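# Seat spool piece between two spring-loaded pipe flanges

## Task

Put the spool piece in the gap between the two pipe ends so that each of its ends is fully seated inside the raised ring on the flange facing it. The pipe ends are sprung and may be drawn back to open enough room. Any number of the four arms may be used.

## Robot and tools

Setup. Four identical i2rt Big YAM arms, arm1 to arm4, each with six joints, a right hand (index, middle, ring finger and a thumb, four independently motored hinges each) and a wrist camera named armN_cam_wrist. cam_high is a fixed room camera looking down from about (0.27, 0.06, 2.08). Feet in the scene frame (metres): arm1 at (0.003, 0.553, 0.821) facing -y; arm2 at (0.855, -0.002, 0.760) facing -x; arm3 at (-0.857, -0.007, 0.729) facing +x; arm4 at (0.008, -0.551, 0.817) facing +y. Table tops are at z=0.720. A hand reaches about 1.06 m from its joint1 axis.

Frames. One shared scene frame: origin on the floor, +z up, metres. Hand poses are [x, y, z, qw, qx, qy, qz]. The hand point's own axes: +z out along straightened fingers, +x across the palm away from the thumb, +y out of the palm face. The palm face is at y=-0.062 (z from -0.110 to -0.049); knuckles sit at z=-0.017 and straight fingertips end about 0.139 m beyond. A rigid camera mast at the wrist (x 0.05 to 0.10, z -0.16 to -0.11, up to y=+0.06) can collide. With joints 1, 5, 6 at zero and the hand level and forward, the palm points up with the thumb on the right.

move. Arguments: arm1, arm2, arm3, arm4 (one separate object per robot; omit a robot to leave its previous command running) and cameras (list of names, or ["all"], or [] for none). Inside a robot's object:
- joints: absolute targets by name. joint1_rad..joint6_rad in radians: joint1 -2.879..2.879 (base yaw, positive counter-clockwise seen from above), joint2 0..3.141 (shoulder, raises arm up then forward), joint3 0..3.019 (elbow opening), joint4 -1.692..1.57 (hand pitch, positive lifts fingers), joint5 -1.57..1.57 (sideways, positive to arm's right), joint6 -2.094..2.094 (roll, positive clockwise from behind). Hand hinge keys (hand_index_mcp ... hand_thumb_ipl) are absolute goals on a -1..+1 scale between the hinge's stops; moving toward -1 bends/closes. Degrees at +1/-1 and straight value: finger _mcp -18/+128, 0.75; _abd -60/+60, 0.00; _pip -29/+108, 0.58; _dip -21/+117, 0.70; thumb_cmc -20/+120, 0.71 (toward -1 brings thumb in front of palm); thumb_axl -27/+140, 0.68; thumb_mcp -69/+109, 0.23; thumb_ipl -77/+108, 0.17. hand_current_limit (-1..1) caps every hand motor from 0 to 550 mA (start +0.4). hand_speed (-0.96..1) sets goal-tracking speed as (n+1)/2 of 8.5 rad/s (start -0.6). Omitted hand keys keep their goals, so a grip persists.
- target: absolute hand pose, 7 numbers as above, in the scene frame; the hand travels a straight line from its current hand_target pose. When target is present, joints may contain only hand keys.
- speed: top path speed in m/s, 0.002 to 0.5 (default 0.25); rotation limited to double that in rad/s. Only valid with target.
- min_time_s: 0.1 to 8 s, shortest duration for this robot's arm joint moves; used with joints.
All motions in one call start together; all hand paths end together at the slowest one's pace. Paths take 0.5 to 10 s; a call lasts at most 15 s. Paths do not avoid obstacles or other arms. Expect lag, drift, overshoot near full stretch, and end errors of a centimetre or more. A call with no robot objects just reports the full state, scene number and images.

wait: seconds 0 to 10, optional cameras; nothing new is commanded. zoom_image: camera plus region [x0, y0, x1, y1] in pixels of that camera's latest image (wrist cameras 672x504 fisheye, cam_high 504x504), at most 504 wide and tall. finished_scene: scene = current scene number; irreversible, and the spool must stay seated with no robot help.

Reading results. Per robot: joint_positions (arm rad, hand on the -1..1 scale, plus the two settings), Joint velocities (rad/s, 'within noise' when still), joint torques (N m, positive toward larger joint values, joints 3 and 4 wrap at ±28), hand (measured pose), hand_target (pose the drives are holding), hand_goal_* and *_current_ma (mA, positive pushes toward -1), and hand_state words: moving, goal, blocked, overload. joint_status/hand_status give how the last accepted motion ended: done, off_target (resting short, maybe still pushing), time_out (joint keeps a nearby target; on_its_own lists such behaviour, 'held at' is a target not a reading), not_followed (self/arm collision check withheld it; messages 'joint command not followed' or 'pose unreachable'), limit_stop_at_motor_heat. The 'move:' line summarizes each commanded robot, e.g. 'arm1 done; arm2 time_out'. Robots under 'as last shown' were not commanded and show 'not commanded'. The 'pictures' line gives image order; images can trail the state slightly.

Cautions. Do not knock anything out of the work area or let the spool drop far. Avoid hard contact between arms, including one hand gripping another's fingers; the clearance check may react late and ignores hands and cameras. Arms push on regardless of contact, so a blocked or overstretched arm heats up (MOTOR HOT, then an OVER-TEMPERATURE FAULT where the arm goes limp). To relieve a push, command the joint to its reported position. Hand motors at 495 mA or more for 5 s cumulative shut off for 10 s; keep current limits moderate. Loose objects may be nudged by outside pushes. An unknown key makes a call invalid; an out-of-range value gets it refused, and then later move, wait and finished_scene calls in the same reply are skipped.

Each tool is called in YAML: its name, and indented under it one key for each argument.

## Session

Scene 1 done. Now scene 2.

move:
  cameras: ["all"]

zoom_image:
  camera: "cam_high"
  region: [120, 120, 370, 370]

Scene clock: 0.00 s.
Joint torques (N m): no reading
Motor temperatures (°C): arm1=[24 29 30 27 27 26] | arm2=[26 33 33 28 26 25] | arm3=[28 47 40 28 27 28] | arm4=[28 27 36 26 25 25]
Heat: arm1: hottest joint3_rad 30 °C; arm2: hottest joint2_rad 33 °C; arm3: hottest joint2_rad 47 °C; arm4: hottest joint3_rad 36 °C.
Joint velocities: within noise
arm1.joint_positions: joint1_rad=+0.378 joint2_rad=+0.564 joint3_rad=+1.356 joint4_rad=-1.336 joint5_rad=-0.025 joint6_rad=+1.083 hand_index_mcp=+0.753 hand_index_abd=+0.000 hand_index_pip=+0.577 hand_index_dip=+0.696 hand_middle_mcp=+0.753 hand_middle_abd=+0.000 hand_middle_pip=+0.577 hand_middle_dip=+0.696 hand_ring_mcp=+0.753 hand_ring_abd=+0.000 hand_ring_pip=+0.577 hand_ring_dip=+0.696 hand_thumb_cmc=+0.714 hand_thumb_axl=+0.677 hand_thumb_mcp=+0.226 hand_thumb_ipl=+0.168 hand_current_limit=+0.400 hand_speed=-0.600
arm1.joint_status: not commanded
arm1.hand_state: goal,goal,goal,goal,goal,goal,goal,goal,goal,goal,goal,goal,goal,goal,goal,goal
arm1.index_mcp_current_ma: 0
arm1.index_abd_current_ma: 0
arm1.index_pip_current_ma: 0
arm1.index_dip_current_ma: 0
arm1.middle_mcp_current_ma: 0
arm1.middle_abd_current_ma: 0
arm1.middle_pip_current_ma: 0
arm1.middle_dip_current_ma: 0
arm1.ring_mcp_current_ma: 0
arm1.ring_abd_current_ma: 0
arm1.ring_pip_current_ma: 0
arm1.ring_dip_current_ma: 0
arm1.thumb_cmc_current_ma: 0
arm1.thumb_axl_current_ma: 0
arm1.thumb_mcp_current_ma: 0
arm1.thumb_ipl_current_ma: 0
arm1.hand_goal_index_mcp: 0.754
arm1.hand_goal_index_abd: 0.000
arm1.hand_goal_index_pip: 0.576
arm1.hand_goal_index_dip: 0.696
arm1.hand_goal_middle_mcp: 0.754
arm1.hand_goal_middle_abd: 0.000
arm1.hand_goal_middle_pip: 0.576
arm1.hand_goal_middle_dip: 0.696
arm1.hand_goal_ring_mcp: 0.754
arm1.hand_goal_ring_abd: 0.000
arm1.hand_goal_ring_pip: 0.576
arm1.hand_goal_ring_dip: 0.696
arm1.hand_goal_thumb_cmc: 0.714
arm1.hand_goal_thumb_axl: 0.678
arm1.hand_goal_thumb_mcp: 0.226
arm1.hand_goal_thumb_ipl: 0.168
arm1.hand: x=+0.0044 y=+0.3088 z=+1.3709 quat_wxyz=(+0.360, +0.816, -0.301, +0.337) (m; scene frame)
arm1.hand_target: x=+0.0031 y=+0.3120 z=+1.3857 quat_wxyz=(+0.371, +0.809, -0.298, +0.346) (m; scene frame)
arm1.hand_status: not commanded
arm2.joint_positions: joint1_rad=-0.390 joint2_rad=+0.631 joint3_rad=+1.389 joint4_rad=-1.305 joint5_rad=-0.099 joint6_rad=+1.040 hand_index_mcp=+0.753 hand_index_abd=+0.000 hand_index_pip=+0.577 hand_index_dip=+0.696 hand_middle_mcp=+0.753 hand_middle_abd=+0.000 hand_middle_pip=+0.577 hand_middle_dip=+0.696 hand_ring_mcp=+0.753 hand_ring_abd=+0.000 hand_ring_pip=+0.577 hand_ring_dip=+0.696 hand_thumb_cmc=+0.714 hand_thumb_axl=+0.677 hand_thumb_mcp=+0.226 hand_thumb_ipl=+0.168 hand_current_limit=+0.400 hand_speed=-0.600
arm2.joint_status: not commanded
arm2.hand_state: goal,goal,goal,goal,goal,goal,goal,goal,goal,goal,goal,goal,goal,goal,goal,goal
arm2.index_mcp_current_ma: 0
arm2.index_abd_current_ma: 0
arm2.index_pip_current_ma: 0
arm2.index_dip_current_ma: 0
arm2.middle_mcp_current_ma: 0
arm2.middle_abd_current_ma: 0
arm2.middle_pip_current_ma: 0
arm2.middle_dip_current_ma: 0
arm2.ring_mcp_current_ma: 0
arm2.ring_abd_current_ma: 0
arm2.ring_pip_current_ma: 0
arm2.ring_dip_current_ma: 0
arm2.thumb_cmc_current_ma: 0
arm2.thumb_axl_current_ma: 0
arm2.thumb_mcp_current_ma: 0
arm2.thumb_ipl_current_ma: 0
arm2.hand_goal_index_mcp: 0.754
arm2.hand_goal_index_abd: 0.000
arm2.hand_goal_index_pip: 0.576
arm2.hand_goal_index_dip: 0.696
arm2.hand_goal_middle_mcp: 0.754
arm2.hand_goal_middle_abd: 0.000
arm2.hand_goal_middle_pip: 0.576
arm2.hand_goal_middle_dip: 0.696
arm2.hand_goal_ring_mcp: 0.754
arm2.hand_goal_ring_abd: 0.000
arm2.hand_goal_ring_pip: 0.576
arm2.hand_goal_ring_dip: 0.696
arm2.hand_goal_thumb_cmc: 0.714
arm2.hand_goal_thumb_axl: 0.678
arm2.hand_goal_thumb_mcp: 0.226
arm2.hand_goal_thumb_ipl: 0.168
arm2.hand: x=+0.6376 y=+0.1611 z=+1.3188 quat_wxyz=(-0.457, -0.083, +0.867, +0.181) (m; scene frame)
arm2.hand_target: x=+0.6402 y=+0.1600 z=+1.3329 quat_wxyz=(-0.469, -0.084, +0.859, +0.188) (m; scene frame)
arm2.hand_status: not commanded
arm3.joint_positions: joint1_rad=+0.420 joint2_rad=+0.631 joint3_rad=+1.461 joint4_rad=-1.243 joint5_rad=+0.108 joint6_rad=+1.053 hand_index_mcp=+0.753 hand_index_abd=+0.000 hand_index_pip=+0.577 hand_index_dip=+0.696 hand_middle_mcp=+0.753 hand_middle_abd=+0.000 hand_middle_pip=+0.577 hand_middle_dip=+0.696 hand_ring_mcp=+0.753 hand_ring_abd=+0.000 hand_ring_pip=+0.577 hand_ring_dip=+0.696 hand_thumb_cmc=+0.714 hand_thumb_axl=+0.677 hand_thumb_mcp=+0.226 hand_thumb_ipl=+0.168 hand_current_limit=+0.400 hand_speed=-0.600
arm3.joint_status: not commanded
arm3.hand_state: goal,goal,goal,goal,goal,goal,goal,goal,goal,goal,goal,goal,goal,goal,goal,goal
arm3.index_mcp_current_ma: 0
arm3.index_abd_current_ma: 0
arm3.index_pip_current_ma: 0
arm3.index_dip_current_ma: 0
arm3.middle_mcp_current_ma: 0
arm3.middle_abd_current_ma: 0
arm3.middle_pip_current_ma: 0
arm3.middle_dip_current_ma: 0
arm3.ring_mcp_current_ma: 0
arm3.ring_abd_current_ma: 0
arm3.ring_pip_current_ma: 0
arm3.ring_dip_current_ma: 0
arm3.thumb_cmc_current_ma: 0
arm3.thumb_axl_current_ma: 0
arm3.thumb_mcp_current_ma: 0
arm3.thumb_ipl_current_ma: 0
arm3.hand_goal_index_mcp: 0.754
arm3.hand_goal_index_abd: 0.000
arm3.hand_goal_index_pip: 0.576
arm3.hand_goal_index_dip: 0.696
arm3.hand_goal_middle_mcp: 0.754
arm3.hand_goal_middle_abd: 0.000
arm3.hand_goal_middle_pip: 0.576
arm3.hand_goal_middle_dip: 0.696
arm3.hand_goal_ring_mcp: 0.754
arm3.hand_goal_ring_abd: 0.000
arm3.hand_goal_ring_pip: 0.576
arm3.hand_goal_ring_dip: 0.696
arm3.hand_goal_thumb_cmc: 0.714
arm3.hand_goal_thumb_axl: 0.678
arm3.hand_goal_thumb_mcp: 0.226
arm3.hand_goal_thumb_ipl: 0.168
arm3.hand: x=-0.5919 y=-0.0053 z=+1.3434 quat_wxyz=(+0.071, +0.761, +0.350, +0.542) (m; scene frame)
arm3.hand_target: x=-0.5961 y=-0.0072 z=+1.3556 quat_wxyz=(+0.072, +0.754, +0.345, +0.554) (m; scene frame)
arm3.hand_status: not commanded
arm4.joint_positions: joint1_rad=+0.260 joint2_rad=+0.524 joint3_rad=+1.368 joint4_rad=-1.198 joint5_rad=+0.064 joint6_rad=+1.102 hand_index_mcp=+0.753 hand_index_abd=+0.000 hand_index_pip=+0.577 hand_index_dip=+0.696 hand_middle_mcp=+0.753 hand_middle_abd=+0.000 hand_middle_pip=+0.577 hand_middle_dip=+0.696 hand_ring_mcp=+0.753 hand_ring_abd=+0.000 hand_ring_pip=+0.577 hand_ring_dip=+0.696 hand_thumb_cmc=+0.714 hand_thumb_axl=+0.677 hand_thumb_mcp=+0.226 hand_thumb_ipl=+0.168 hand_current_limit=+0.400 hand_speed=-0.600
arm4.joint_status: not commanded
arm4.hand_state: goal,goal,goal,goal,goal,goal,goal,goal,goal,goal,goal,goal,goal,goal,goal,goal
arm4.index_mcp_current_ma: 0
arm4.index_abd_current_ma: 0
arm4.index_pip_current_ma: 0
arm4.index_dip_current_ma: 0
arm4.middle_mcp_current_ma: 0
arm4.middle_abd_current_ma: 0
arm4.middle_pip_current_ma: 0
arm4.middle_dip_current_ma: 0
arm4.ring_mcp_current_ma: 0
arm4.ring_abd_current_ma: 0
arm4.ring_pip_current_ma: 0
arm4.ring_dip_current_ma: 0
arm4.thumb_cmc_current_ma: 0
arm4.thumb_axl_current_ma: 0
arm4.thumb_mcp_current_ma: 0
arm4.thumb_ipl_current_ma: 0
arm4.hand_goal_index_mcp: 0.754
arm4.hand_goal_index_abd: 0.000
arm4.hand_goal_index_pip: 0.576
arm4.hand_goal_index_dip: 0.696
arm4.hand_goal_middle_mcp: 0.754
arm4.hand_goal_middle_abd: 0.000
arm4.hand_goal_middle_pip: 0.576
arm4.hand_goal_middle_dip: 0.696
arm4.hand_goal_ring_mcp: 0.754
arm4.hand_goal_ring_abd: 0.000
arm4.hand_goal_ring_pip: 0.576
arm4.hand_goal_ring_dip: 0.696
arm4.hand_goal_thumb_cmc: 0.714
arm4.hand_goal_thumb_axl: 0.678
arm4.hand_goal_thumb_mcp: 0.226
arm4.hand_goal_thumb_ipl: 0.168
arm4.hand: x=+0.0360 y=-0.3143 z=+1.4136 quat_wxyz=(-0.335, +0.346, +0.746, +0.459) (m; scene frame)
arm4.hand_target: x=+0.0369 y=-0.3183 z=+1.4262 quat_wxyz=(-0.342, +0.343, +0.739, +0.468) (m; scene frame)
arm4.hand_status: not commanded
pictures: arm1_cam_wrist, arm2_cam_wrist, arm3_cam_wrist, arm4_cam_wrist, cam_high
camera_calibration:
arm1_cam_wrist: T_world_to_cam=[[-0.908586, -0.194074, -0.369873, 0.605267], [-0.152471, 0.978501, -0.138883, -0.163838], [0.388875, -0.0697921, -0.918643, 1.40222], [0, 0, 0, 1]] pos_world=[-0.0203296, 0.375646, 1.48925]
arm2_cam_wrist: T_world_to_cam=[[0.46983, 0.788741, -0.396417, 0.132959], [0.809113, -0.564336, -0.163892, -0.251193], [-0.352981, -0.243745, -0.903323, 1.57612], [0, 0, 0, 1]] pos_world=[0.697118, 0.137544, 1.43529]
arm3_cam_wrist: T_world_to_cam=[[0.104976, -0.958519, -0.264992, 0.439701], [-0.945056, -0.0131982, -0.326641, -0.164535], [0.309594, 0.284722, -0.90724, 1.52974], [0, 0, 0, 1]] pos_world=[-0.675251, -0.0162599, 1.45061]
arm4_cam_wrist: T_world_to_cam=[[0.940325, 0.0606153, -0.334835, 0.494811], [-0.0648317, -0.934067, -0.351163, 0.16193], [-0.334044, 0.351915, -0.874397, 1.4789], [0, 0, 0, 1]] pos_world=[0.0392338, -0.399187, 1.51569]

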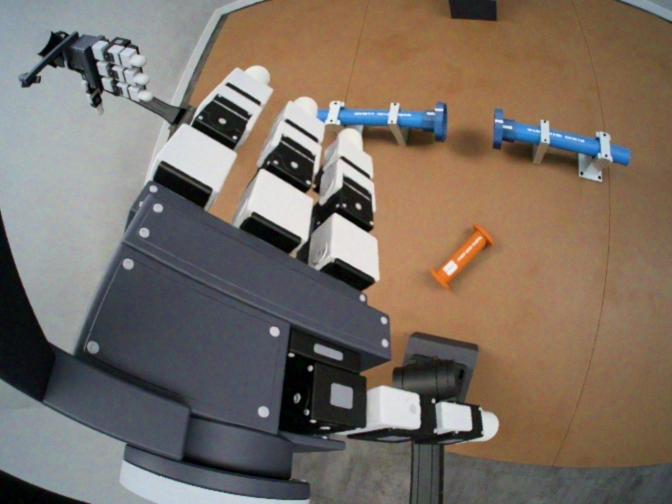

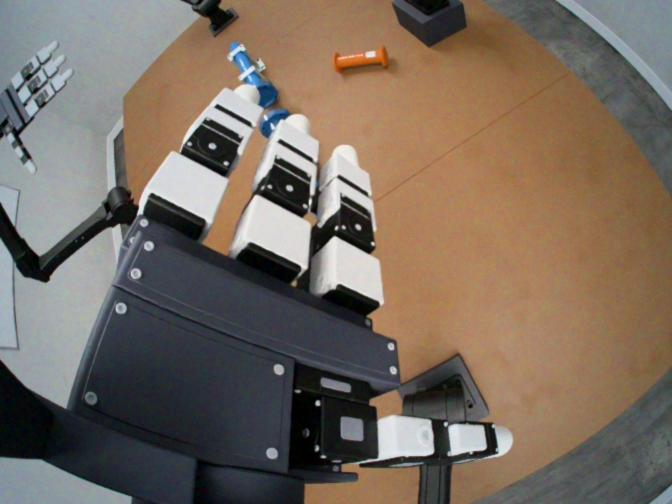

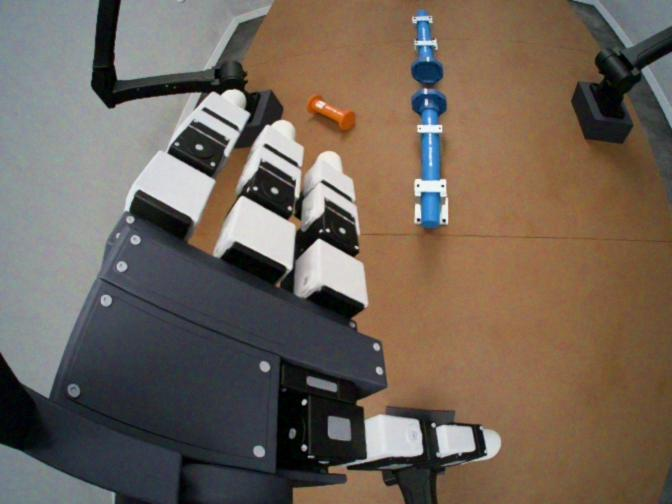

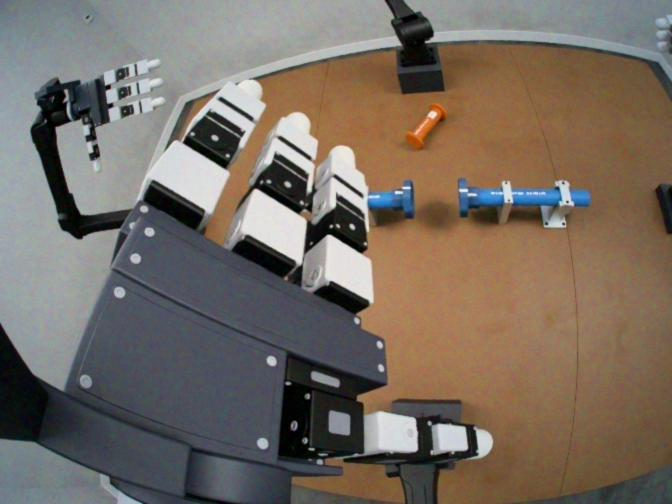

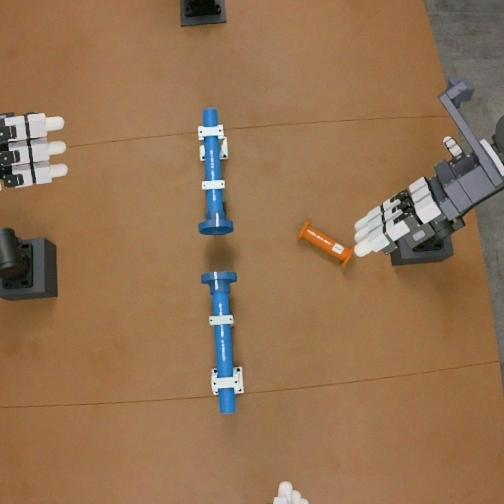

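Scaled by 2.016 from the camera's 504x504 image, which has a finer 720x720 frame.

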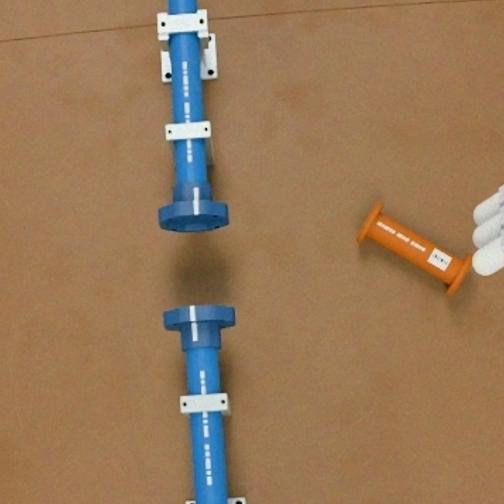

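zoom_image:
  camera: "cam_high"
  region: [190, 205, 250, 300]

zoom_image:
  camera: "cam_high"
  region: [290, 210, 370, 275]

zoom_image:
  camera: "arm1_cam_wrist"
  region: [420, 210, 510, 300]

Scaled by 5.305 from the camera's 504x504 image, which has a finer 720x720 frame.

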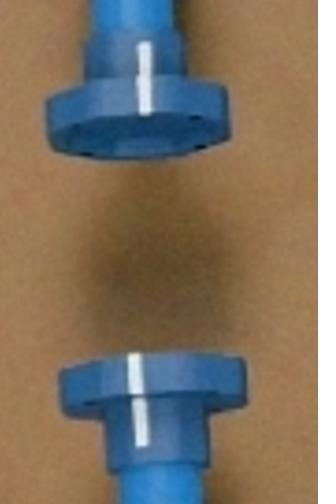

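Scaled by 6.300 from the camera's 504x504 image, which has a finer 720x720 frame.

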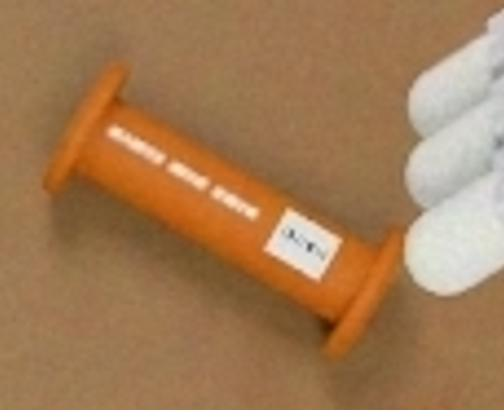

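Scaled by 5.600 from the camera's 672x504 image, which has a finer 960x720 frame.

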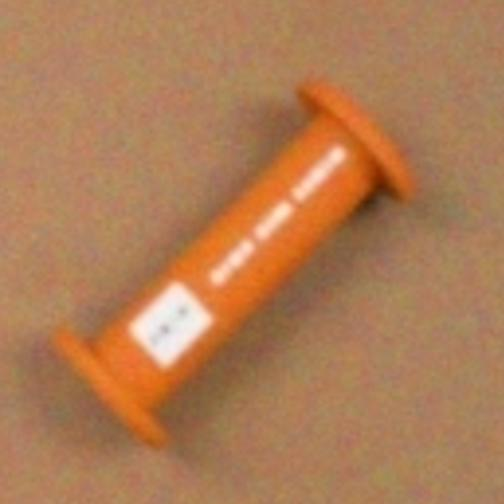

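move:
  arm1: {"joints": {"joint1_rad": 0.344, "joint2_rad": 1.0, "joint3_rad": 0.95, "joint4_rad": -1.60, "joint5_rad": 0.50, "joint6_rad": -0.31, "hand_index_mcp": 0.247, "hand_index_pip": -0.431, "hand_index_dip": 1.0, "hand_middle_mcp": 0.247, "hand_middle_pip": -0.431, "hand_middle_dip": 1.0, "hand_ring_mcp": -0.98, "hand_ring_pip": -0.15, "hand_ring_dip": 0.26, "hand_thumb_cmc": -0.66, "hand_thumb_axl": 0.678, "hand_thumb_mcp": 0.03, "hand_thumb_ipl": 0.168, "hand_current_limit": 0.75, "hand_speed": -0.3}, "min_time_s": 3}
  arm4: {"joints": {"joint1_rad": 0.26}}
  cameras: ["arm1_cam_wrist", "cam_high", "arm4_cam_wrist"]

Scene clock: 596.43 s.
Joint torques (N m): arm1=[0.62 -2.73 8.95 0.24 0.58 0.03] | arm2=[0.67 1.67 10.81 1.74 0.11 -0.05] | arm3=[1.08 2.2 10.09 2.5 0.04 -0.09] | arm4=[-0.97 2.9 8.29 2.61 0.21 -0.08]
Motor temperatures (°C): arm1=[24 28 41 27 27 26] | arm2=[26 30 36 28 26 25] | arm3=[28 39 49 28 26 28] | arm4=[28 27 39 26 25 25]
Heat: arm1: hottest joint3_rad 41 °C; arm2: hottest joint3_rad 36 °C; arm3: hottest joint3_rad 49 °C; arm4: hottest joint3_rad 39 °C.
move: arm1 off_target; arm4 done
Joint velocities: within noise
arm1.joint_positions: joint1_rad=+0.354 joint2_rad=+0.992 joint3_rad=+0.942 joint4_rad=-1.590 joint5_rad=+0.497 joint6_rad=-0.302 hand_index_mcp=+0.260 hand_index_abd=+0.000 hand_index_pip=-0.425 hand_index_dip=+0.997 hand_middle_mcp=+0.259 hand_middle_abd=+0.000 hand_middle_pip=-0.424 hand_middle_dip=+0.998 hand_ring_mcp=-0.908 hand_ring_abd=+0.030 hand_ring_pip=-0.133 hand_ring_dip=+0.265 hand_thumb_cmc=-0.661 hand_thumb_axl=+0.677 hand_thumb_mcp=+0.028 hand_thumb_ipl=+0.168 hand_current_limit=+0.750 hand_speed=-0.300
arm1.joint_status: hand_ring_mcp off_target (ended at -0.908, target -0.980); the others done
arm1.hand_state: goal,goal,goal,goal,goal,goal,goal,goal,blocked,blocked,goal,goal,goal,goal,goal,goal
arm1.index_mcp_current_ma: 43
arm1.index_abd_current_ma: 1
arm1.index_pip_current_ma: 14
arm1.index_dip_current_ma: -7
arm1.middle_mcp_current_ma: 40
arm1.middle_abd_current_ma: 1
arm1.middle_pip_current_ma: 17
arm1.middle_dip_current_ma: -6
arm1.ring_mcp_current_ma: 317
arm1.ring_abd_current_ma: 95
arm1.ring_pip_current_ma: 59
arm1.ring_dip_current_ma: 14
arm1.thumb_cmc_current_ma: -3
arm1.thumb_axl_current_ma: -2
arm1.thumb_mcp_current_ma: -8
arm1.thumb_ipl_current_ma: -1
arm1.hand_goal_index_mcp: 0.248
arm1.hand_goal_index_abd: 0.000
arm1.hand_goal_index_pip: -0.430
arm1.hand_goal_index_dip: 1.000
arm1.hand_goal_middle_mcp: 0.248
arm1.hand_goal_middle_abd: 0.000
arm1.hand_goal_middle_pip: -0.430
arm1.hand_goal_middle_dip: 1.000
arm1.hand_goal_ring_mcp: -0.980
arm1.hand_goal_ring_abd: 0.000
arm1.hand_goal_ring_pip: -0.150
arm1.hand_goal_ring_dip: 0.260
arm1.hand_goal_thumb_cmc: -0.660
arm1.hand_goal_thumb_axl: 0.678
arm1.hand_goal_thumb_mcp: 0.030
arm1.hand_goal_thumb_ipl: 0.168
arm1.hand: x=+0.0338 y=+0.2199 z=+1.0527 quat_wxyz=(-0.028, +0.917, +0.314, -0.243) (m; scene frame)
arm1.hand_target: x=+0.0309 y=+0.2190 z=+1.0534 quat_wxyz=(-0.034, +0.917, +0.314, -0.245) (m; scene frame)
arm1.hand_status: not commanded
arm2, arm3: as last shown
arm2.joint_positions: joint1_rad=-0.390 joint2_rad=+0.631 joint3_rad=+1.389 joint4_rad=-1.305 joint5_rad=-0.099 joint6_rad=+1.040 hand_index_mcp=+0.755 hand_index_abd=+0.000 hand_index_pip=+0.577 hand_index_dip=+0.696 hand_middle_mcp=+0.755 hand_middle_abd=+0.000 hand_middle_pip=+0.577 hand_middle_dip=+0.696 hand_ring_mcp=+0.755 hand_ring_abd=+0.000 hand_ring_pip=+0.577 hand_ring_dip=+0.696 hand_thumb_cmc=+0.715 hand_thumb_axl=+0.677 hand_thumb_mcp=+0.226 hand_thumb_ipl=+0.168 hand_current_limit=+0.400 hand_speed=-0.600
arm3.joint_positions: joint1_rad=+0.420 joint2_rad=+0.631 joint3_rad=+1.461 joint4_rad=-1.243 joint5_rad=+0.108 joint6_rad=+1.053 hand_index_mcp=+0.755 hand_index_abd=+0.000 hand_index_pip=+0.577 hand_index_dip=+0.696 hand_middle_mcp=+0.756 hand_middle_abd=+0.000 hand_middle_pip=+0.577 hand_middle_dip=+0.696 hand_ring_mcp=+0.755 hand_ring_abd=+0.000 hand_ring_pip=+0.577 hand_ring_dip=+0.696 hand_thumb_cmc=+0.716 hand_thumb_axl=+0.677 hand_thumb_mcp=+0.226 hand_thumb_ipl=+0.168 hand_current_limit=+0.400 hand_speed=-0.600
arm3.index_mcp_current_ma: 2
arm3.index_pip_current_ma: 1
arm3.middle_mcp_current_ma: 3
arm3.middle_pip_current_ma: 1
arm3.ring_mcp_current_ma: 2
arm3.ring_pip_current_ma: 1
arm3.thumb_cmc_current_ma: 3
arm3.thumb_axl_current_ma: -1
arm4.joint_positions: joint1_rad=+0.260 joint2_rad=+0.524 joint3_rad=+1.368 joint4_rad=-1.198 joint5_rad=+0.064 joint6_rad=+1.102 hand_index_mcp=+0.755 hand_index_abd=+0.001 hand_index_pip=+0.577 hand_index_dip=+0.696 hand_middle_mcp=+0.755 hand_middle_abd=+0.001 hand_middle_pip=+0.577 hand_middle_dip=+0.696 hand_ring_mcp=+0.756 hand_ring_abd=+0.001 hand_ring_pip=+0.577 hand_ring_dip=+0.696 hand_thumb_cmc=+0.715 hand_thumb_axl=+0.677 hand_thumb_mcp=+0.226 hand_thumb_ipl=+0.168 hand_current_limit=+0.400 hand_speed=-0.600
arm4.joint_status: all done
arm4.hand_state: goal,goal,goal,goal,goal,goal,goal,goal,goal,goal,goal,goal,goal,goal,goal,goal
arm4.index_mcp_current_ma: 0
arm4.index_abd_current_ma: 0
arm4.index_pip_current_ma: 0
arm4.index_dip_current_ma: 0
arm4.middle_mcp_current_ma: 0
arm4.middle_abd_current_ma: 0
arm4.middle_pip_current_ma: 0
arm4.middle_dip_current_ma: 0
arm4.ring_mcp_current_ma: 0
arm4.ring_abd_current_ma: 0
arm4.ring_pip_current_ma: 0
arm4.ring_dip_current_ma: 0
arm4.thumb_cmc_current_ma: 0
arm4.thumb_axl_current_ma: 0
arm4.thumb_mcp_current_ma: 0
arm4.thumb_ipl_current_ma: 0
arm4.hand_goal_index_mcp: 0.754
arm4.hand_goal_index_abd: 0.000
arm4.hand_goal_index_pip: 0.576
arm4.hand_goal_index_dip: 0.696
arm4.hand_goal_middle_mcp: 0.754
arm4.hand_goal_middle_abd: 0.000
arm4.hand_goal_middle_pip: 0.576
arm4.hand_goal_middle_dip: 0.696
arm4.hand_goal_ring_mcp: 0.754
arm4.hand_goal_ring_abd: 0.000
arm4.hand_goal_ring_pip: 0.576
arm4.hand_goal_ring_dip: 0.696
arm4.hand_goal_thumb_cmc: 0.714
arm4.hand_goal_thumb_axl: 0.678
arm4.hand_goal_thumb_mcp: 0.226
arm4.hand_goal_thumb_ipl: 0.168
arm4.hand: x=+0.0360 y=-0.3143 z=+1.4136 quat_wxyz=(-0.335, +0.346, +0.746, +0.459) (m; scene frame)
arm4.hand_target: x=+0.0370 y=-0.3183 z=+1.4262 quat_wxyz=(-0.342, +0.343, +0.739, +0.469) (m; scene frame)
arm4.hand_status: not commanded
pictures: arm1_cam_wrist, arm4_cam_wrist, cam_high
camera_calibration:
arm1_cam_wrist: T_world_to_cam=[[-0.191723, -0.967184, 0.166723, 0.0778767], [-0.227043, 0.208974, 0.9512, -1.09235], [-0.954827, 0.144513, -0.259658, 0.396826], [0, 0, 0, 1]] pos_world=[0.14582, 0.246247, 1.1291]
arm4_cam_wrist: T_world_to_cam=[[0.940325, 0.0606153, -0.334835, 0.494811], [-0.0648317, -0.934067, -0.351163, 0.16193], [-0.334044, 0.351915, -0.874397, 1.4789], [0, 0, 0, 1]] pos_world=[0.0392338, -0.399187, 1.51569]

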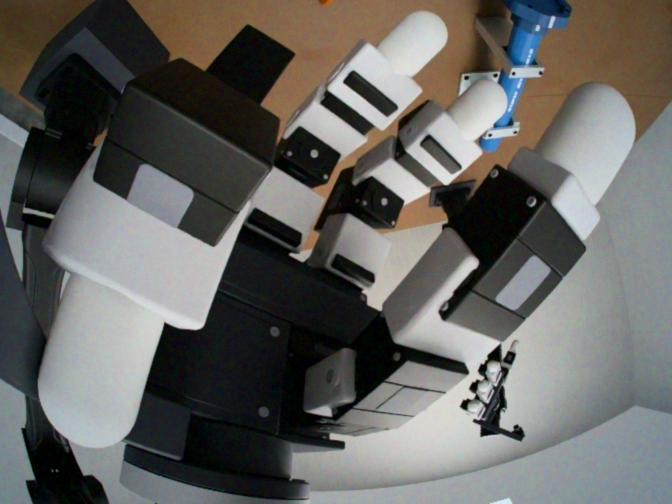

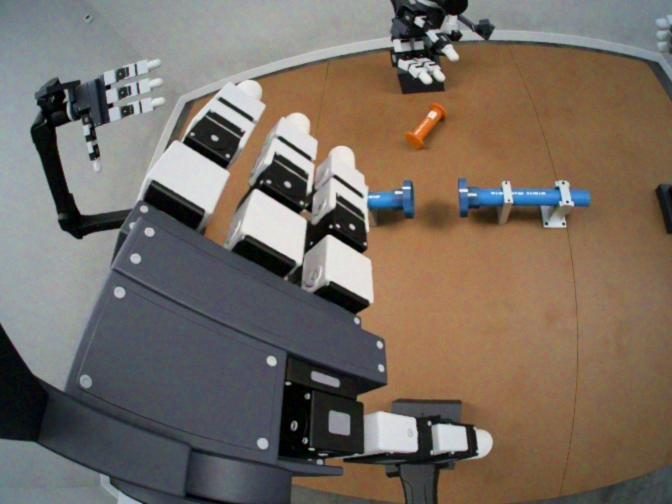

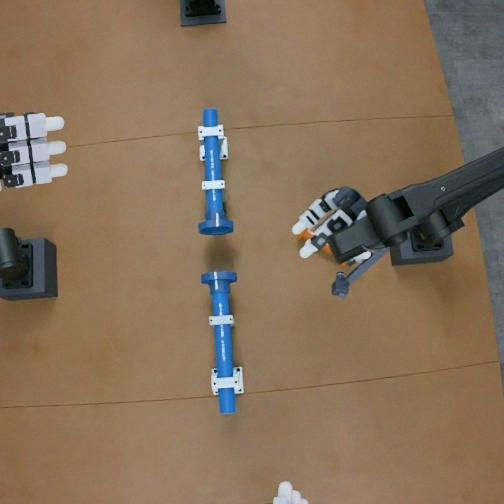

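move:
  arm1: {"target": [-0.0315, 0.3148, 0.875, 0.3416, -0.8243, -0.4166, 0.1725], "speed": 0.15}
  cameras: ["arm1_cam_wrist", "cam_high", "arm4_cam_wrist"]

zoom_image:
  camera: "arm4_cam_wrist"
  region: [370, 50, 480, 160]

zoom_image:
  camera: "cam_high"
  region: [280, 190, 400, 300]

Scene clock: 610.00 s.
Joint torques (N m): arm1=[0.67 -3.72 6.2 -0.06 0.46 -0.09] | arm2=[0.5 2.26 10.81 1.83 0.12 -0.03] | arm3=[1.03 2.26 10.1 2.56 0.04 -0.07] | arm4=[-1.2 2.96 8.32 2.74 0.19 -0.08]
Motor temperatures (°C): arm1=[24 28 40 27 27 26] | arm2=[26 30 36 28 26 25] | arm3=[28 38 49 28 26 28] | arm4=[28 27 39 26 25 25]
Heat: arm1: hottest joint3_rad 40 °C; arm2: hottest joint3_rad 36 °C; arm3: hottest joint3_rad 49 °C; arm4: hottest joint3_rad 39 °C.
move: arm1 done
Joint velocities: within noise
arm1.joint_positions: joint1_rad=+0.147 joint2_rad=+1.290 joint3_rad=+0.694 joint4_rad=-1.586 joint5_rad=+0.542 joint6_rad=-0.627 hand_index_mcp=+0.251 hand_index_abd=+0.000 hand_index_pip=-0.425 hand_index_dip=+0.997 hand_middle_mcp=+0.251 hand_middle_abd=+0.000 hand_middle_pip=-0.424 hand_middle_dip=+0.998 hand_ring_mcp=-0.908 hand_ring_abd=+0.030 hand_ring_pip=-0.133 hand_ring_dip=+0.265 hand_thumb_cmc=-0.661 hand_thumb_axl=+0.677 hand_thumb_mcp=+0.028 hand_thumb_ipl=+0.168 hand_current_limit=+0.750 hand_speed=-0.300
arm1.joint_status: not commanded
arm1.hand_state: goal,goal,goal,goal,goal,goal,goal,goal,blocked,blocked,goal,goal,goal,goal,goal,goal
arm1.index_mcp_current_ma: 8
arm1.index_abd_current_ma: 1
arm1.index_pip_current_ma: 14
arm1.index_dip_current_ma: -7
arm1.middle_mcp_current_ma: 8
arm1.middle_abd_current_ma: 1
arm1.middle_pip_current_ma: 17
arm1.middle_dip_current_ma: -6
arm1.ring_mcp_current_ma: 317
arm1.ring_abd_current_ma: 95
arm1.ring_pip_current_ma: 59
arm1.ring_dip_current_ma: 14
arm1.thumb_cmc_current_ma: -3
arm1.thumb_axl_current_ma: -2
arm1.thumb_mcp_current_ma: -8
arm1.thumb_ipl_current_ma: -1
arm1.hand_goal_index_mcp: 0.248
arm1.hand_goal_index_abd: 0.000
arm1.hand_goal_index_pip: -0.430
arm1.hand_goal_index_dip: 1.000
arm1.hand_goal_middle_mcp: 0.248
arm1.hand_goal_middle_abd: 0.000
arm1.hand_goal_middle_pip: -0.430
arm1.hand_goal_middle_dip: 1.000
arm1.hand_goal_ring_mcp: -0.980
arm1.hand_goal_ring_abd: 0.000
arm1.hand_goal_ring_pip: -0.150
arm1.hand_goal_ring_dip: 0.260
arm1.hand_goal_thumb_cmc: -0.660
arm1.hand_goal_thumb_axl: 0.678
arm1.hand_goal_thumb_mcp: 0.030
arm1.hand_goal_thumb_ipl: 0.168
arm1.hand: x=-0.0297 y=+0.3179 z=+0.8767 quat_wxyz=(-0.342, +0.824, +0.417, -0.174) (m; scene frame)
arm1.hand_target: x=-0.0315 y=+0.3148 z=+0.8750 quat_wxyz=(-0.342, +0.825, +0.417, -0.173) (m; scene frame)
arm1.hand_status: done (0.004 m and 0.2 deg from the pose sent, 0.212 m and 40.4 deg at the start)
arm2, arm3, arm4: as last shown
pictures: arm1_cam_wrist, arm4_cam_wrist, cam_high
camera_calibration:
arm1_cam_wrist: T_world_to_cam=[[-0.120323, -0.871089, -0.476157, 0.72503], [-0.108265, -0.465267, 0.878525, -0.678244], [-0.986814, 0.157258, -0.0383259, 0.0772066], [0, 0, 0, 1]] pos_world=[0.0899966, 0.30386, 0.944041]
arm4_cam_wrist: T_world_to_cam=[[0.940325, 0.0606153, -0.334835, 0.494811], [-0.0648317, -0.934067, -0.351163, 0.16193], [-0.334044, 0.351915, -0.874397, 1.4789], [0, 0, 0, 1]] pos_world=[0.0392338, -0.399187, 1.51569]

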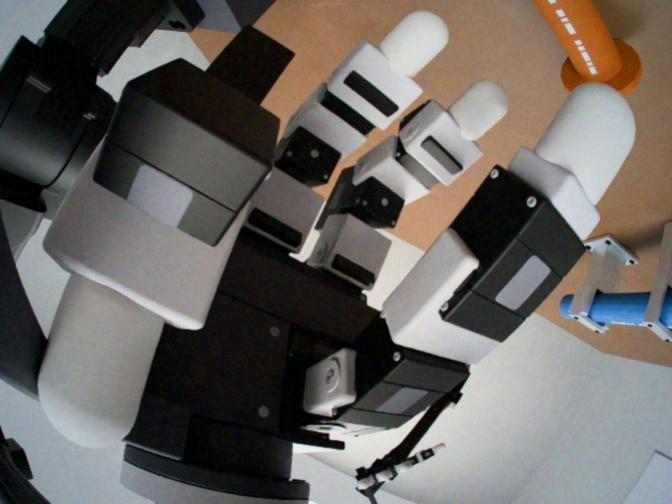

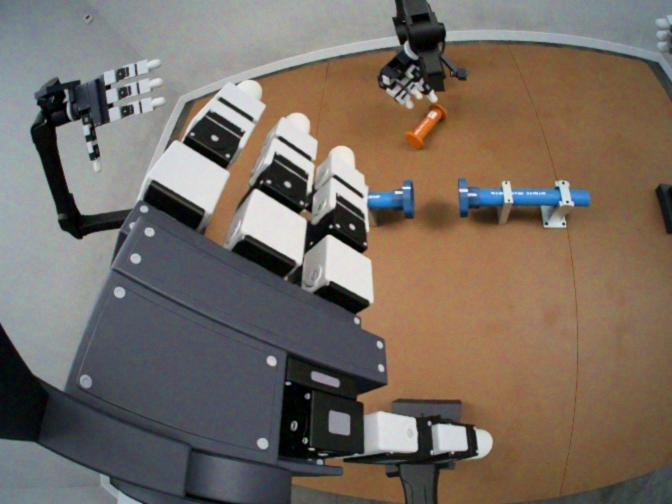

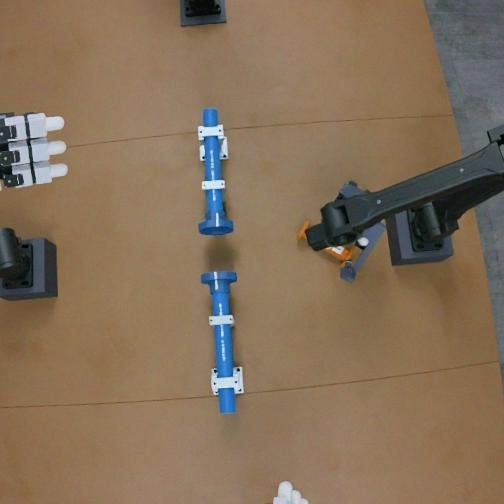

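Scaled by 4.582 from the camera's 672x504 image, which has a finer 960x720 frame.

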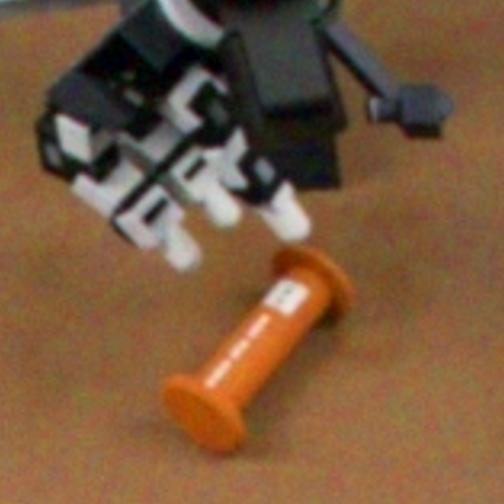

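Scaled by 4.200 from the camera's 504x504 image, which has a finer 720x720 frame.

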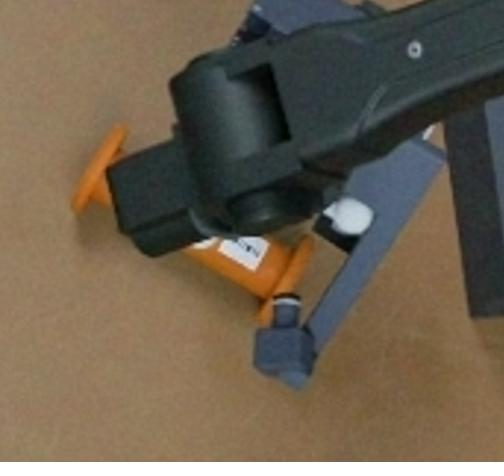

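move:
  arm1: {"target": [-0.0351, 0.3086, 0.824, 0.4259, -0.7843, -0.3963, 0.2152], "speed": 0.1}
  cameras: ["arm1_cam_wrist", "arm4_cam_wrist", "cam_high"]

zoom_image:
  camera: "arm4_cam_wrist"
  region: [370, 70, 460, 160]

Scene clock: 636.53 s.
Joint torques (N m): arm1=[2.2 -5.6 5.91 -0.55 0.44 0.09] | arm2=[0.62 1.79 10.93 1.8 0.11 -0.05] | arm3=[0.97 2.26 9.99 2.51 0.06 -0.08] | arm4=[-0.73 3.31 8.53 2.54 0.21 -0.05]
Motor temperatures (°C): arm1=[24 28 38 27 27 26] | arm2=[26 30 36 28 26 25] | arm3=[28 38 49 28 26 28] | arm4=[28 27 39 26 25 25]
Heat: arm1: hottest joint3_rad 38 °C; arm2: hottest joint3_rad 36 °C; arm3: hottest joint3_rad 49 °C; arm4: hottest joint3_rad 39 °C.
move: arm1 off_target
Joint velocities: within noise
arm1.joint_positions: joint1_rad=+0.203 joint2_rad=+1.582 joint3_rad=+0.701 joint4_rad=-1.571 joint5_rad=+0.600 joint6_rad=-0.461 hand_index_mcp=+0.248 hand_index_abd=+0.000 hand_index_pip=-0.425 hand_index_dip=+0.997 hand_middle_mcp=+0.248 hand_middle_abd=+0.000 hand_middle_pip=-0.424 hand_middle_dip=+0.998 hand_ring_mcp=-0.908 hand_ring_abd=+0.030 hand_ring_pip=-0.133 hand_ring_dip=+0.265 hand_thumb_cmc=-0.661 hand_thumb_axl=+0.677 hand_thumb_mcp=+0.028 hand_thumb_ipl=+0.168 hand_current_limit=+0.750 hand_speed=-0.300
arm1.joint_status: not commanded
arm1.hand_state: goal,goal,goal,goal,goal,goal,goal,goal,blocked,blocked,goal,goal,goal,goal,goal,goal
arm1.index_mcp_current_ma: 1
arm1.index_abd_current_ma: 1
arm1.index_pip_current_ma: 14
arm1.index_dip_current_ma: -7
arm1.middle_mcp_current_ma: 1
arm1.middle_abd_current_ma: 1
arm1.middle_pip_current_ma: 17
arm1.middle_dip_current_ma: -6
arm1.ring_mcp_current_ma: 317
arm1.ring_abd_current_ma: 95
arm1.ring_pip_current_ma: 59
arm1.ring_dip_current_ma: 14
arm1.thumb_cmc_current_ma: -3
arm1.thumb_axl_current_ma: -2
arm1.thumb_mcp_current_ma: -8
arm1.thumb_ipl_current_ma: -1
arm1.hand_goal_index_mcp: 0.248
arm1.hand_goal_index_abd: 0.000
arm1.hand_goal_index_pip: -0.430
arm1.hand_goal_index_dip: 1.000
arm1.hand_goal_middle_mcp: 0.248
arm1.hand_goal_middle_abd: 0.000
arm1.hand_goal_middle_pip: -0.430
arm1.hand_goal_middle_dip: 1.000
arm1.hand_goal_ring_mcp: -0.980
arm1.hand_goal_ring_abd: 0.000
arm1.hand_goal_ring_pip: -0.150
arm1.hand_goal_ring_dip: 0.260
arm1.hand_goal_thumb_cmc: -0.660
arm1.hand_goal_thumb_axl: 0.678
arm1.hand_goal_thumb_mcp: 0.030
arm1.hand_goal_thumb_ipl: 0.168
arm1.hand: x=-0.0390 y=+0.3237 z=+0.8236 quat_wxyz=(-0.438, +0.780, +0.397, -0.207) (m; scene frame)
arm1.hand_target: x=-0.0350 y=+0.3089 z=+0.8243 quat_wxyz=(-0.426, +0.784, +0.396, -0.215) (m; scene frame)
arm1.hand_status: off_target (0.016 m and 1.7 deg from the pose sent, 0.054 m and 11.9 deg at the start)
arm2, arm3, arm4: as last shown
pictures: arm1_cam_wrist, arm4_cam_wrist, cam_high
camera_calibration:
arm1_cam_wrist: T_world_to_cam=[[-0.213008, -0.788384, -0.57713, 0.756477], [0.0276237, -0.595309, 0.803022, -0.520304], [-0.97666, 0.155108, 0.148584, -0.087773], [0, 0, 0, 1]] pos_world=[0.0897839, 0.300267, 0.867442]
arm4_cam_wrist: T_world_to_cam=[[0.940325, 0.0606153, -0.334835, 0.494811], [-0.0648317, -0.934067, -0.351163, 0.16193], [-0.334044, 0.351915, -0.874397, 1.4789], [0, 0, 0, 1]] pos_world=[0.0392338, -0.399187, 1.51569]

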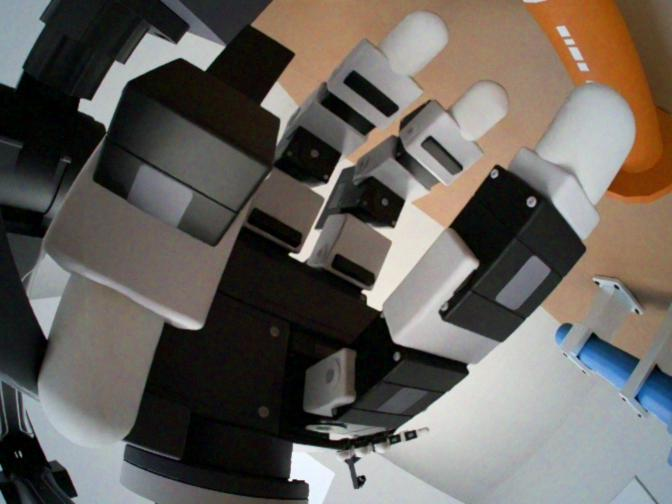

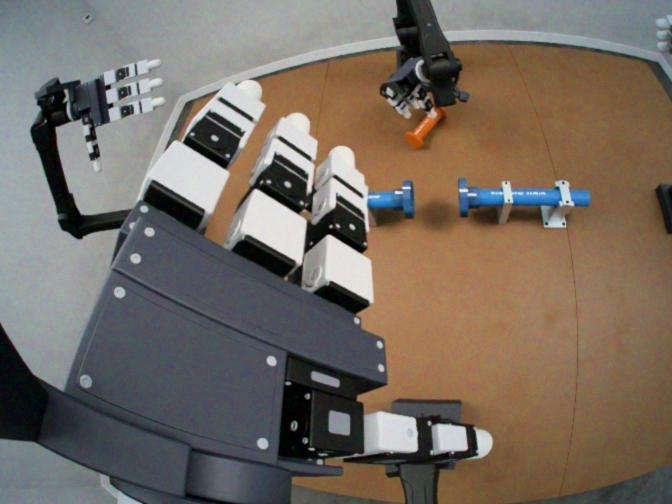

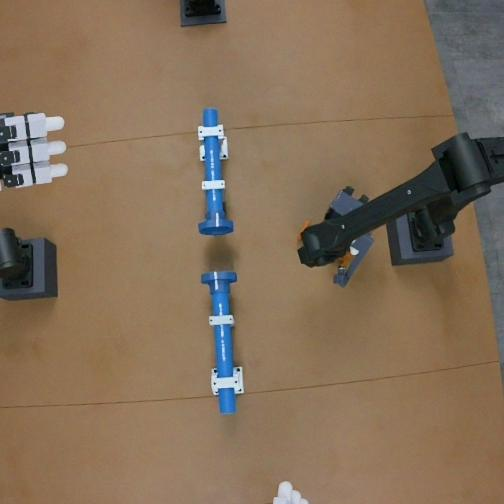

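Scaled by 5.600 from the camera's 672x504 image, which has a finer 960x720 frame.

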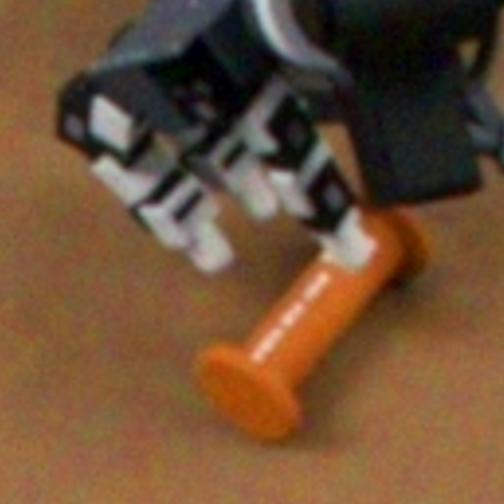

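zoom_image:
  camera: "arm1_cam_wrist"
  region: [500, 0, 672, 230]

Scaled by 2.191 from the camera's 672x504 image, which has a finer 960x720 frame.

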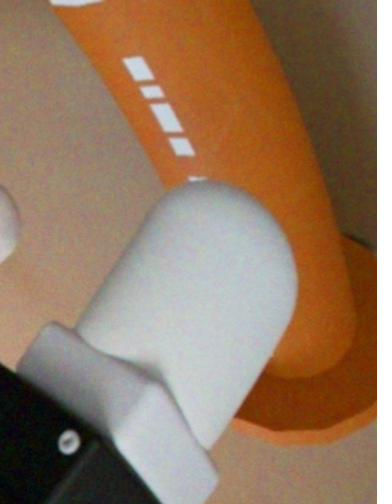

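move:
  arm1: {"target": [-0.032, 0.290, 0.828, 0.4259, -0.7843, -0.3963, 0.2152], "speed": 0.08}
  cameras: ["arm1_cam_wrist", "arm4_cam_wrist"]

zoom_image:
  camera: "arm4_cam_wrist"
  region: [370, 70, 460, 160]

zoom_image:
  camera: "arm1_cam_wrist"
  region: [500, 0, 672, 230]

Scene clock: 671.37 s.
Joint torques (N m): arm1=[2.02 -6.01 6.22 -1.47 0.45 0.07] | arm2=[0.62 2.32 10.84 1.73 0.11 -0.06] | arm3=[1.03 2.2 10.11 2.52 0.06 -0.08] | arm4=[-1.49 3.66 8.47 2.61 0.19 -0.11]
Motor temperatures (°C): arm1=[24 28 36 27 27 26] | arm2=[26 30 36 28 26 25] | arm3=[28 38 49 28 26 28] | arm4=[28 27 39 26 25 25]
Heat: arm1: hottest joint3_rad 36 °C; arm2: hottest joint3_rad 36 °C; arm3: hottest joint3_rad 49 °C; arm4: hottest joint3_rad 39 °C.
move: arm1 off_target
Joint velocities: within noise
arm1.joint_positions: joint1_rad=+0.203 joint2_rad=+1.611 joint3_rad=+0.756 joint4_rad=-1.571 joint5_rad=+0.602 joint6_rad=-0.460 hand_index_mcp=+0.248 hand_index_abd=+0.000 hand_index_pip=-0.425 hand_index_dip=+0.997 hand_middle_mcp=+0.248 hand_middle_abd=+0.000 hand_middle_pip=-0.424 hand_middle_dip=+0.998 hand_ring_mcp=-0.908 hand_ring_abd=+0.030 hand_ring_pip=-0.133 hand_ring_dip=+0.265 hand_thumb_cmc=-0.661 hand_thumb_axl=+0.677 hand_thumb_mcp=+0.028 hand_thumb_ipl=+0.168 hand_current_limit=+0.750 hand_speed=-0.300
arm1.joint_status: not commanded
arm1.hand_state: goal,goal,goal,goal,goal,goal,goal,goal,blocked,blocked,goal,goal,goal,goal,goal,goal
arm1.index_mcp_current_ma: 1
arm1.index_abd_current_ma: 1
arm1.index_pip_current_ma: 14
arm1.index_dip_current_ma: -7
arm1.middle_mcp_current_ma: 1
arm1.middle_abd_current_ma: 1
arm1.middle_pip_current_ma: 17
arm1.middle_dip_current_ma: -6
arm1.ring_mcp_current_ma: 317
arm1.ring_abd_current_ma: 95
arm1.ring_pip_current_ma: 59
arm1.ring_dip_current_ma: 14
arm1.thumb_cmc_current_ma: -3
arm1.thumb_axl_current_ma: -2
arm1.thumb_mcp_current_ma: -8
arm1.thumb_ipl_current_ma: -1
arm1.hand_goal_index_mcp: 0.248
arm1.hand_goal_index_abd: 0.000
arm1.hand_goal_index_pip: -0.430
arm1.hand_goal_index_dip: 1.000
arm1.hand_goal_middle_mcp: 0.248
arm1.hand_goal_middle_abd: 0.000
arm1.hand_goal_middle_pip: -0.430
arm1.hand_goal_middle_dip: 1.000
arm1.hand_goal_ring_mcp: -0.980
arm1.hand_goal_ring_abd: 0.000
arm1.hand_goal_ring_pip: -0.150
arm1.hand_goal_ring_dip: 0.260
arm1.hand_goal_thumb_cmc: -0.660
arm1.hand_goal_thumb_axl: 0.678
arm1.hand_goal_thumb_mcp: 0.030
arm1.hand_goal_thumb_ipl: 0.168
arm1.hand: x=-0.0348 y=+0.3002 z=+0.8248 quat_wxyz=(-0.427, +0.785, +0.396, -0.211) (m; scene frame)
arm1.hand_target: x=-0.0320 y=+0.2901 z=+0.8280 quat_wxyz=(-0.426, +0.784, +0.396, -0.215) (m; scene frame)
arm1.hand_status: off_target (0.011 m and 0.5 deg from the pose sent, 0.035 m and 1.7 deg at the start)
arm2, arm3, arm4: as last shown
pictures: arm1_cam_wrist, arm4_cam_wrist
camera_calibration:
arm1_cam_wrist: T_world_to_cam=[[-0.210207, -0.803111, -0.557518, 0.727794], [0.0254726, -0.574564, 0.818063, -0.554128], [-0.977325, 0.157761, 0.141235, -0.0749124], [0, 0, 0, 1]] pos_world=[0.0938885, 0.277935, 0.86965]
arm4_cam_wrist: T_world_to_cam=[[0.940325, 0.0606153, -0.334835, 0.494811], [-0.0648317, -0.934067, -0.351163, 0.16193], [-0.334044, 0.351915, -0.874397, 1.4789], [0, 0, 0, 1]] pos_world=[0.0392338, -0.399187, 1.51569]

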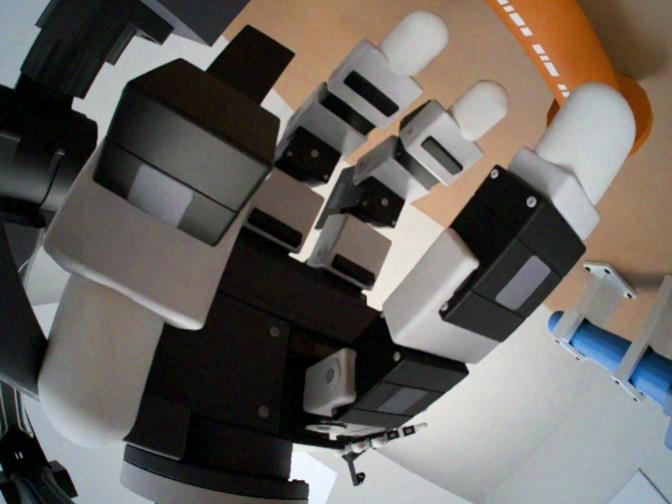

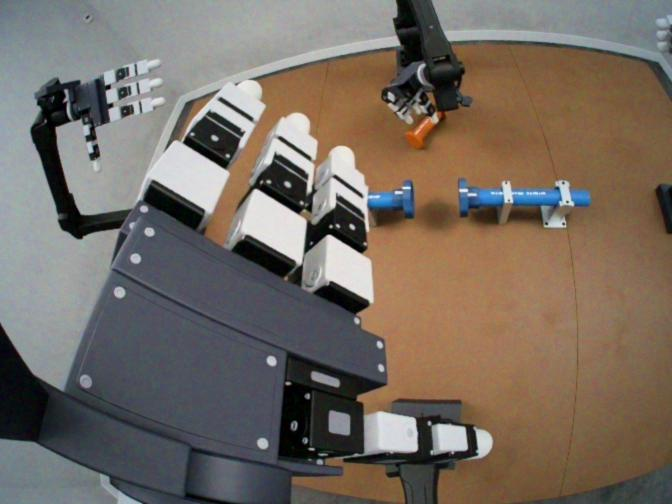

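Scaled by 5.600 from the camera's 672x504 image, which has a finer 960x720 frame.

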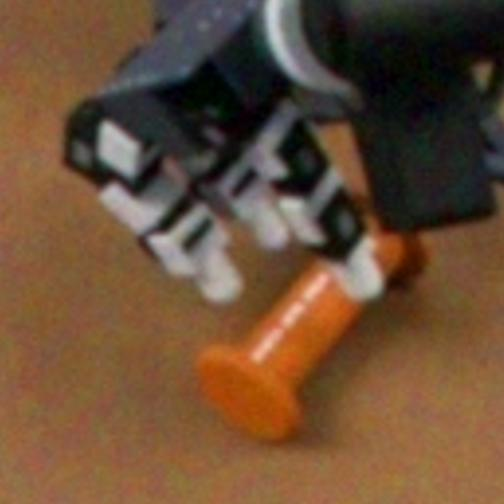

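Scaled by 2.191 from the camera's 672x504 image, which has a finer 960x720 frame.

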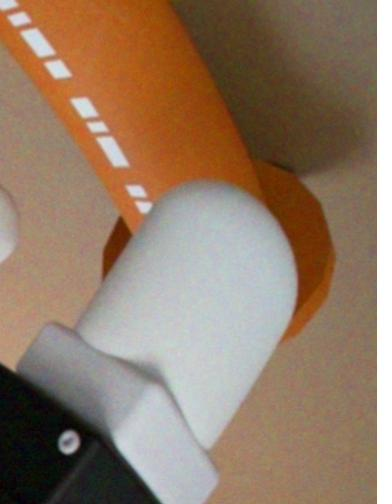

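move:
  arm1: {"target": [-0.030, 0.294, 0.796, 0.4663, -0.7610, -0.3846, 0.2356], "speed": 0.06}
  cameras: ["arm1_cam_wrist", "arm4_cam_wrist"]

zoom_image:
  camera: "arm4_cam_wrist"
  region: [370, 70, 460, 160]

zoom_image:
  camera: "arm1_cam_wrist"
  region: [380, 0, 672, 230]

Scene clock: 700.03 s.
Joint torques (N m): arm1=[2.2 -7.06 4.74 -1.44 0.41 0.09] | arm2=[0.97 2.43 10.84 1.76 0.12 -0.05] | arm3=[1.03 2.32 10.04 2.47 0.05 -0.07] | arm4=[-1.14 2.73 8.36 2.51 0.17 -0.08]
Motor temperatures (°C): arm1=[24 28 36 27 27 26] | arm2=[26 30 36 28 26 25] | arm3=[28 38 49 28 26 28] | arm4=[28 27 39 26 25 25]
Heat: arm1: hottest joint3_rad 36 °C; arm2: hottest joint3_rad 36 °C; arm3: hottest joint3_rad 49 °C; arm4: hottest joint3_rad 39 °C.
move: arm1 done
Joint velocities: within noise
arm1.joint_positions: joint1_rad=+0.244 joint2_rad=+1.769 joint3_rad=+0.778 joint4_rad=-1.571 joint5_rad=+0.609 joint6_rad=-0.364 hand_index_mcp=+0.248 hand_index_abd=+0.000 hand_index_pip=-0.425 hand_index_dip=+0.997 hand_middle_mcp=+0.248 hand_middle_abd=+0.000 hand_middle_pip=-0.424 hand_middle_dip=+0.998 hand_ring_mcp=-0.908 hand_ring_abd=+0.030 hand_ring_pip=-0.133 hand_ring_dip=+0.265 hand_thumb_cmc=-0.661 hand_thumb_axl=+0.677 hand_thumb_mcp=+0.028 hand_thumb_ipl=+0.168 hand_current_limit=+0.750 hand_speed=-0.300
arm1.joint_status: not commanded
arm1.hand_state: goal,goal,goal,goal,goal,goal,goal,goal,blocked,blocked,goal,goal,goal,goal,goal,goal
arm1.index_mcp_current_ma: -1
arm1.index_abd_current_ma: 1
arm1.index_pip_current_ma: 14
arm1.index_dip_current_ma: -7
arm1.middle_mcp_current_ma: -1
arm1.middle_abd_current_ma: 1
arm1.middle_pip_current_ma: 17
arm1.middle_dip_current_ma: -6
arm1.ring_mcp_current_ma: 317
arm1.ring_abd_current_ma: 95
arm1.ring_pip_current_ma: 59
arm1.ring_dip_current_ma: 14
arm1.thumb_cmc_current_ma: -3
arm1.thumb_axl_current_ma: -2
arm1.thumb_mcp_current_ma: -8
arm1.thumb_ipl_current_ma: -1
arm1.hand_goal_index_mcp: 0.248
arm1.hand_goal_index_abd: 0.000
arm1.hand_goal_index_pip: -0.430
arm1.hand_goal_index_dip: 1.000
arm1.hand_goal_middle_mcp: 0.248
arm1.hand_goal_middle_abd: 0.000
arm1.hand_goal_middle_pip: -0.430
arm1.hand_goal_middle_dip: 1.000
arm1.hand_goal_ring_mcp: -0.980
arm1.hand_goal_ring_abd: 0.000
arm1.hand_goal_ring_pip: -0.150
arm1.hand_goal_ring_dip: 0.260
arm1.hand_goal_thumb_cmc: -0.660
arm1.hand_goal_thumb_axl: 0.678
arm1.hand_goal_thumb_mcp: 0.030
arm1.hand_goal_thumb_ipl: 0.168
arm1.hand: x=-0.0334 y=+0.3029 z=+0.7951 quat_wxyz=(-0.469, +0.762, +0.384, -0.230) (m; scene frame)
arm1.hand_target: x=-0.0300 y=+0.2940 z=+0.7961 quat_wxyz=(-0.466, +0.761, +0.385, -0.236) (m; scene frame)
arm1.hand_status: done (0.010 m and 0.7 deg from the pose sent, 0.030 m and 6.1 deg at the start)
arm2, arm3, arm4: as last shown
pictures: arm1_cam_wrist, arm4_cam_wrist
camera_calibration:
arm1_cam_wrist: T_world_to_cam=[[-0.258737, -0.765361, -0.589302, 0.725955], [0.0908457, -0.626653, 0.773985, -0.475266], [-0.961666, 0.146723, 0.231668, -0.137792], [0, 0, 0, 1]] pos_world=[0.0984977, 0.278009, 0.827578]
arm4_cam_wrist: T_world_to_cam=[[0.940325, 0.0606153, -0.334835, 0.494811], [-0.0648317, -0.934067, -0.351163, 0.16193], [-0.334044, 0.351915, -0.874397, 1.4789], [0, 0, 0, 1]] pos_world=[0.0392338, -0.399187, 1.51569]

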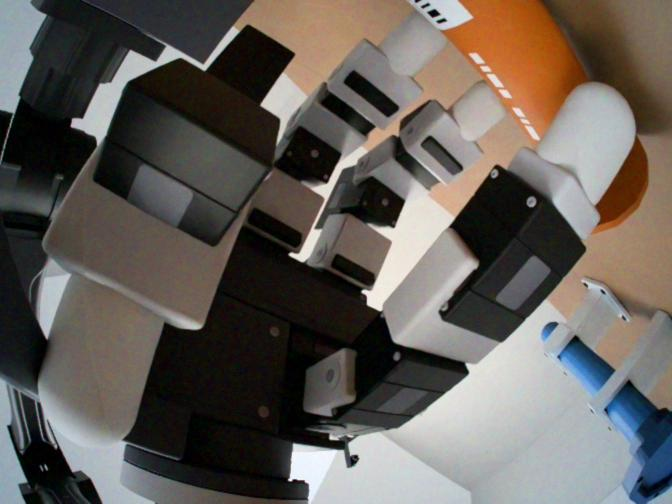

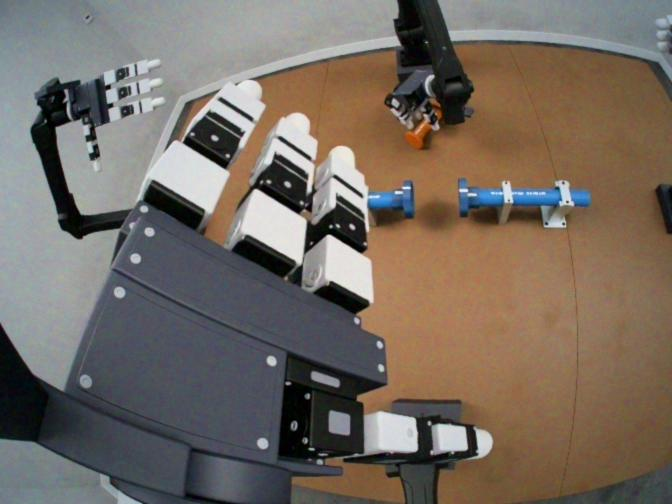

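Scaled by 5.600 from the camera's 672x504 image, which has a finer 960x720 frame.

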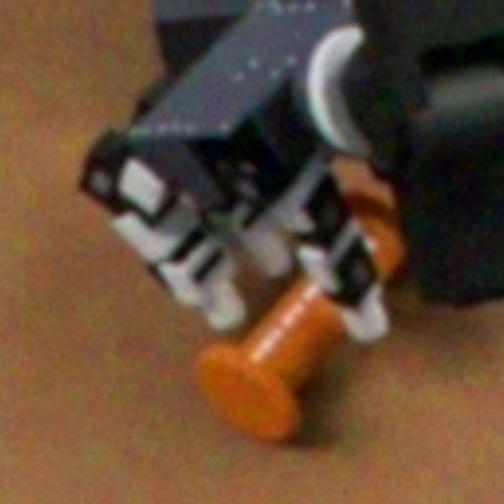

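Scaled by 1.726 from the camera's 672x504 image, which has a finer 960x720 frame.

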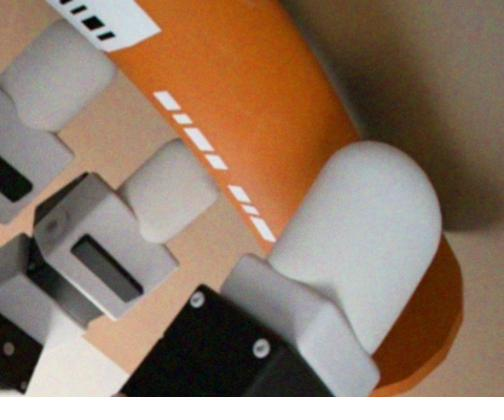

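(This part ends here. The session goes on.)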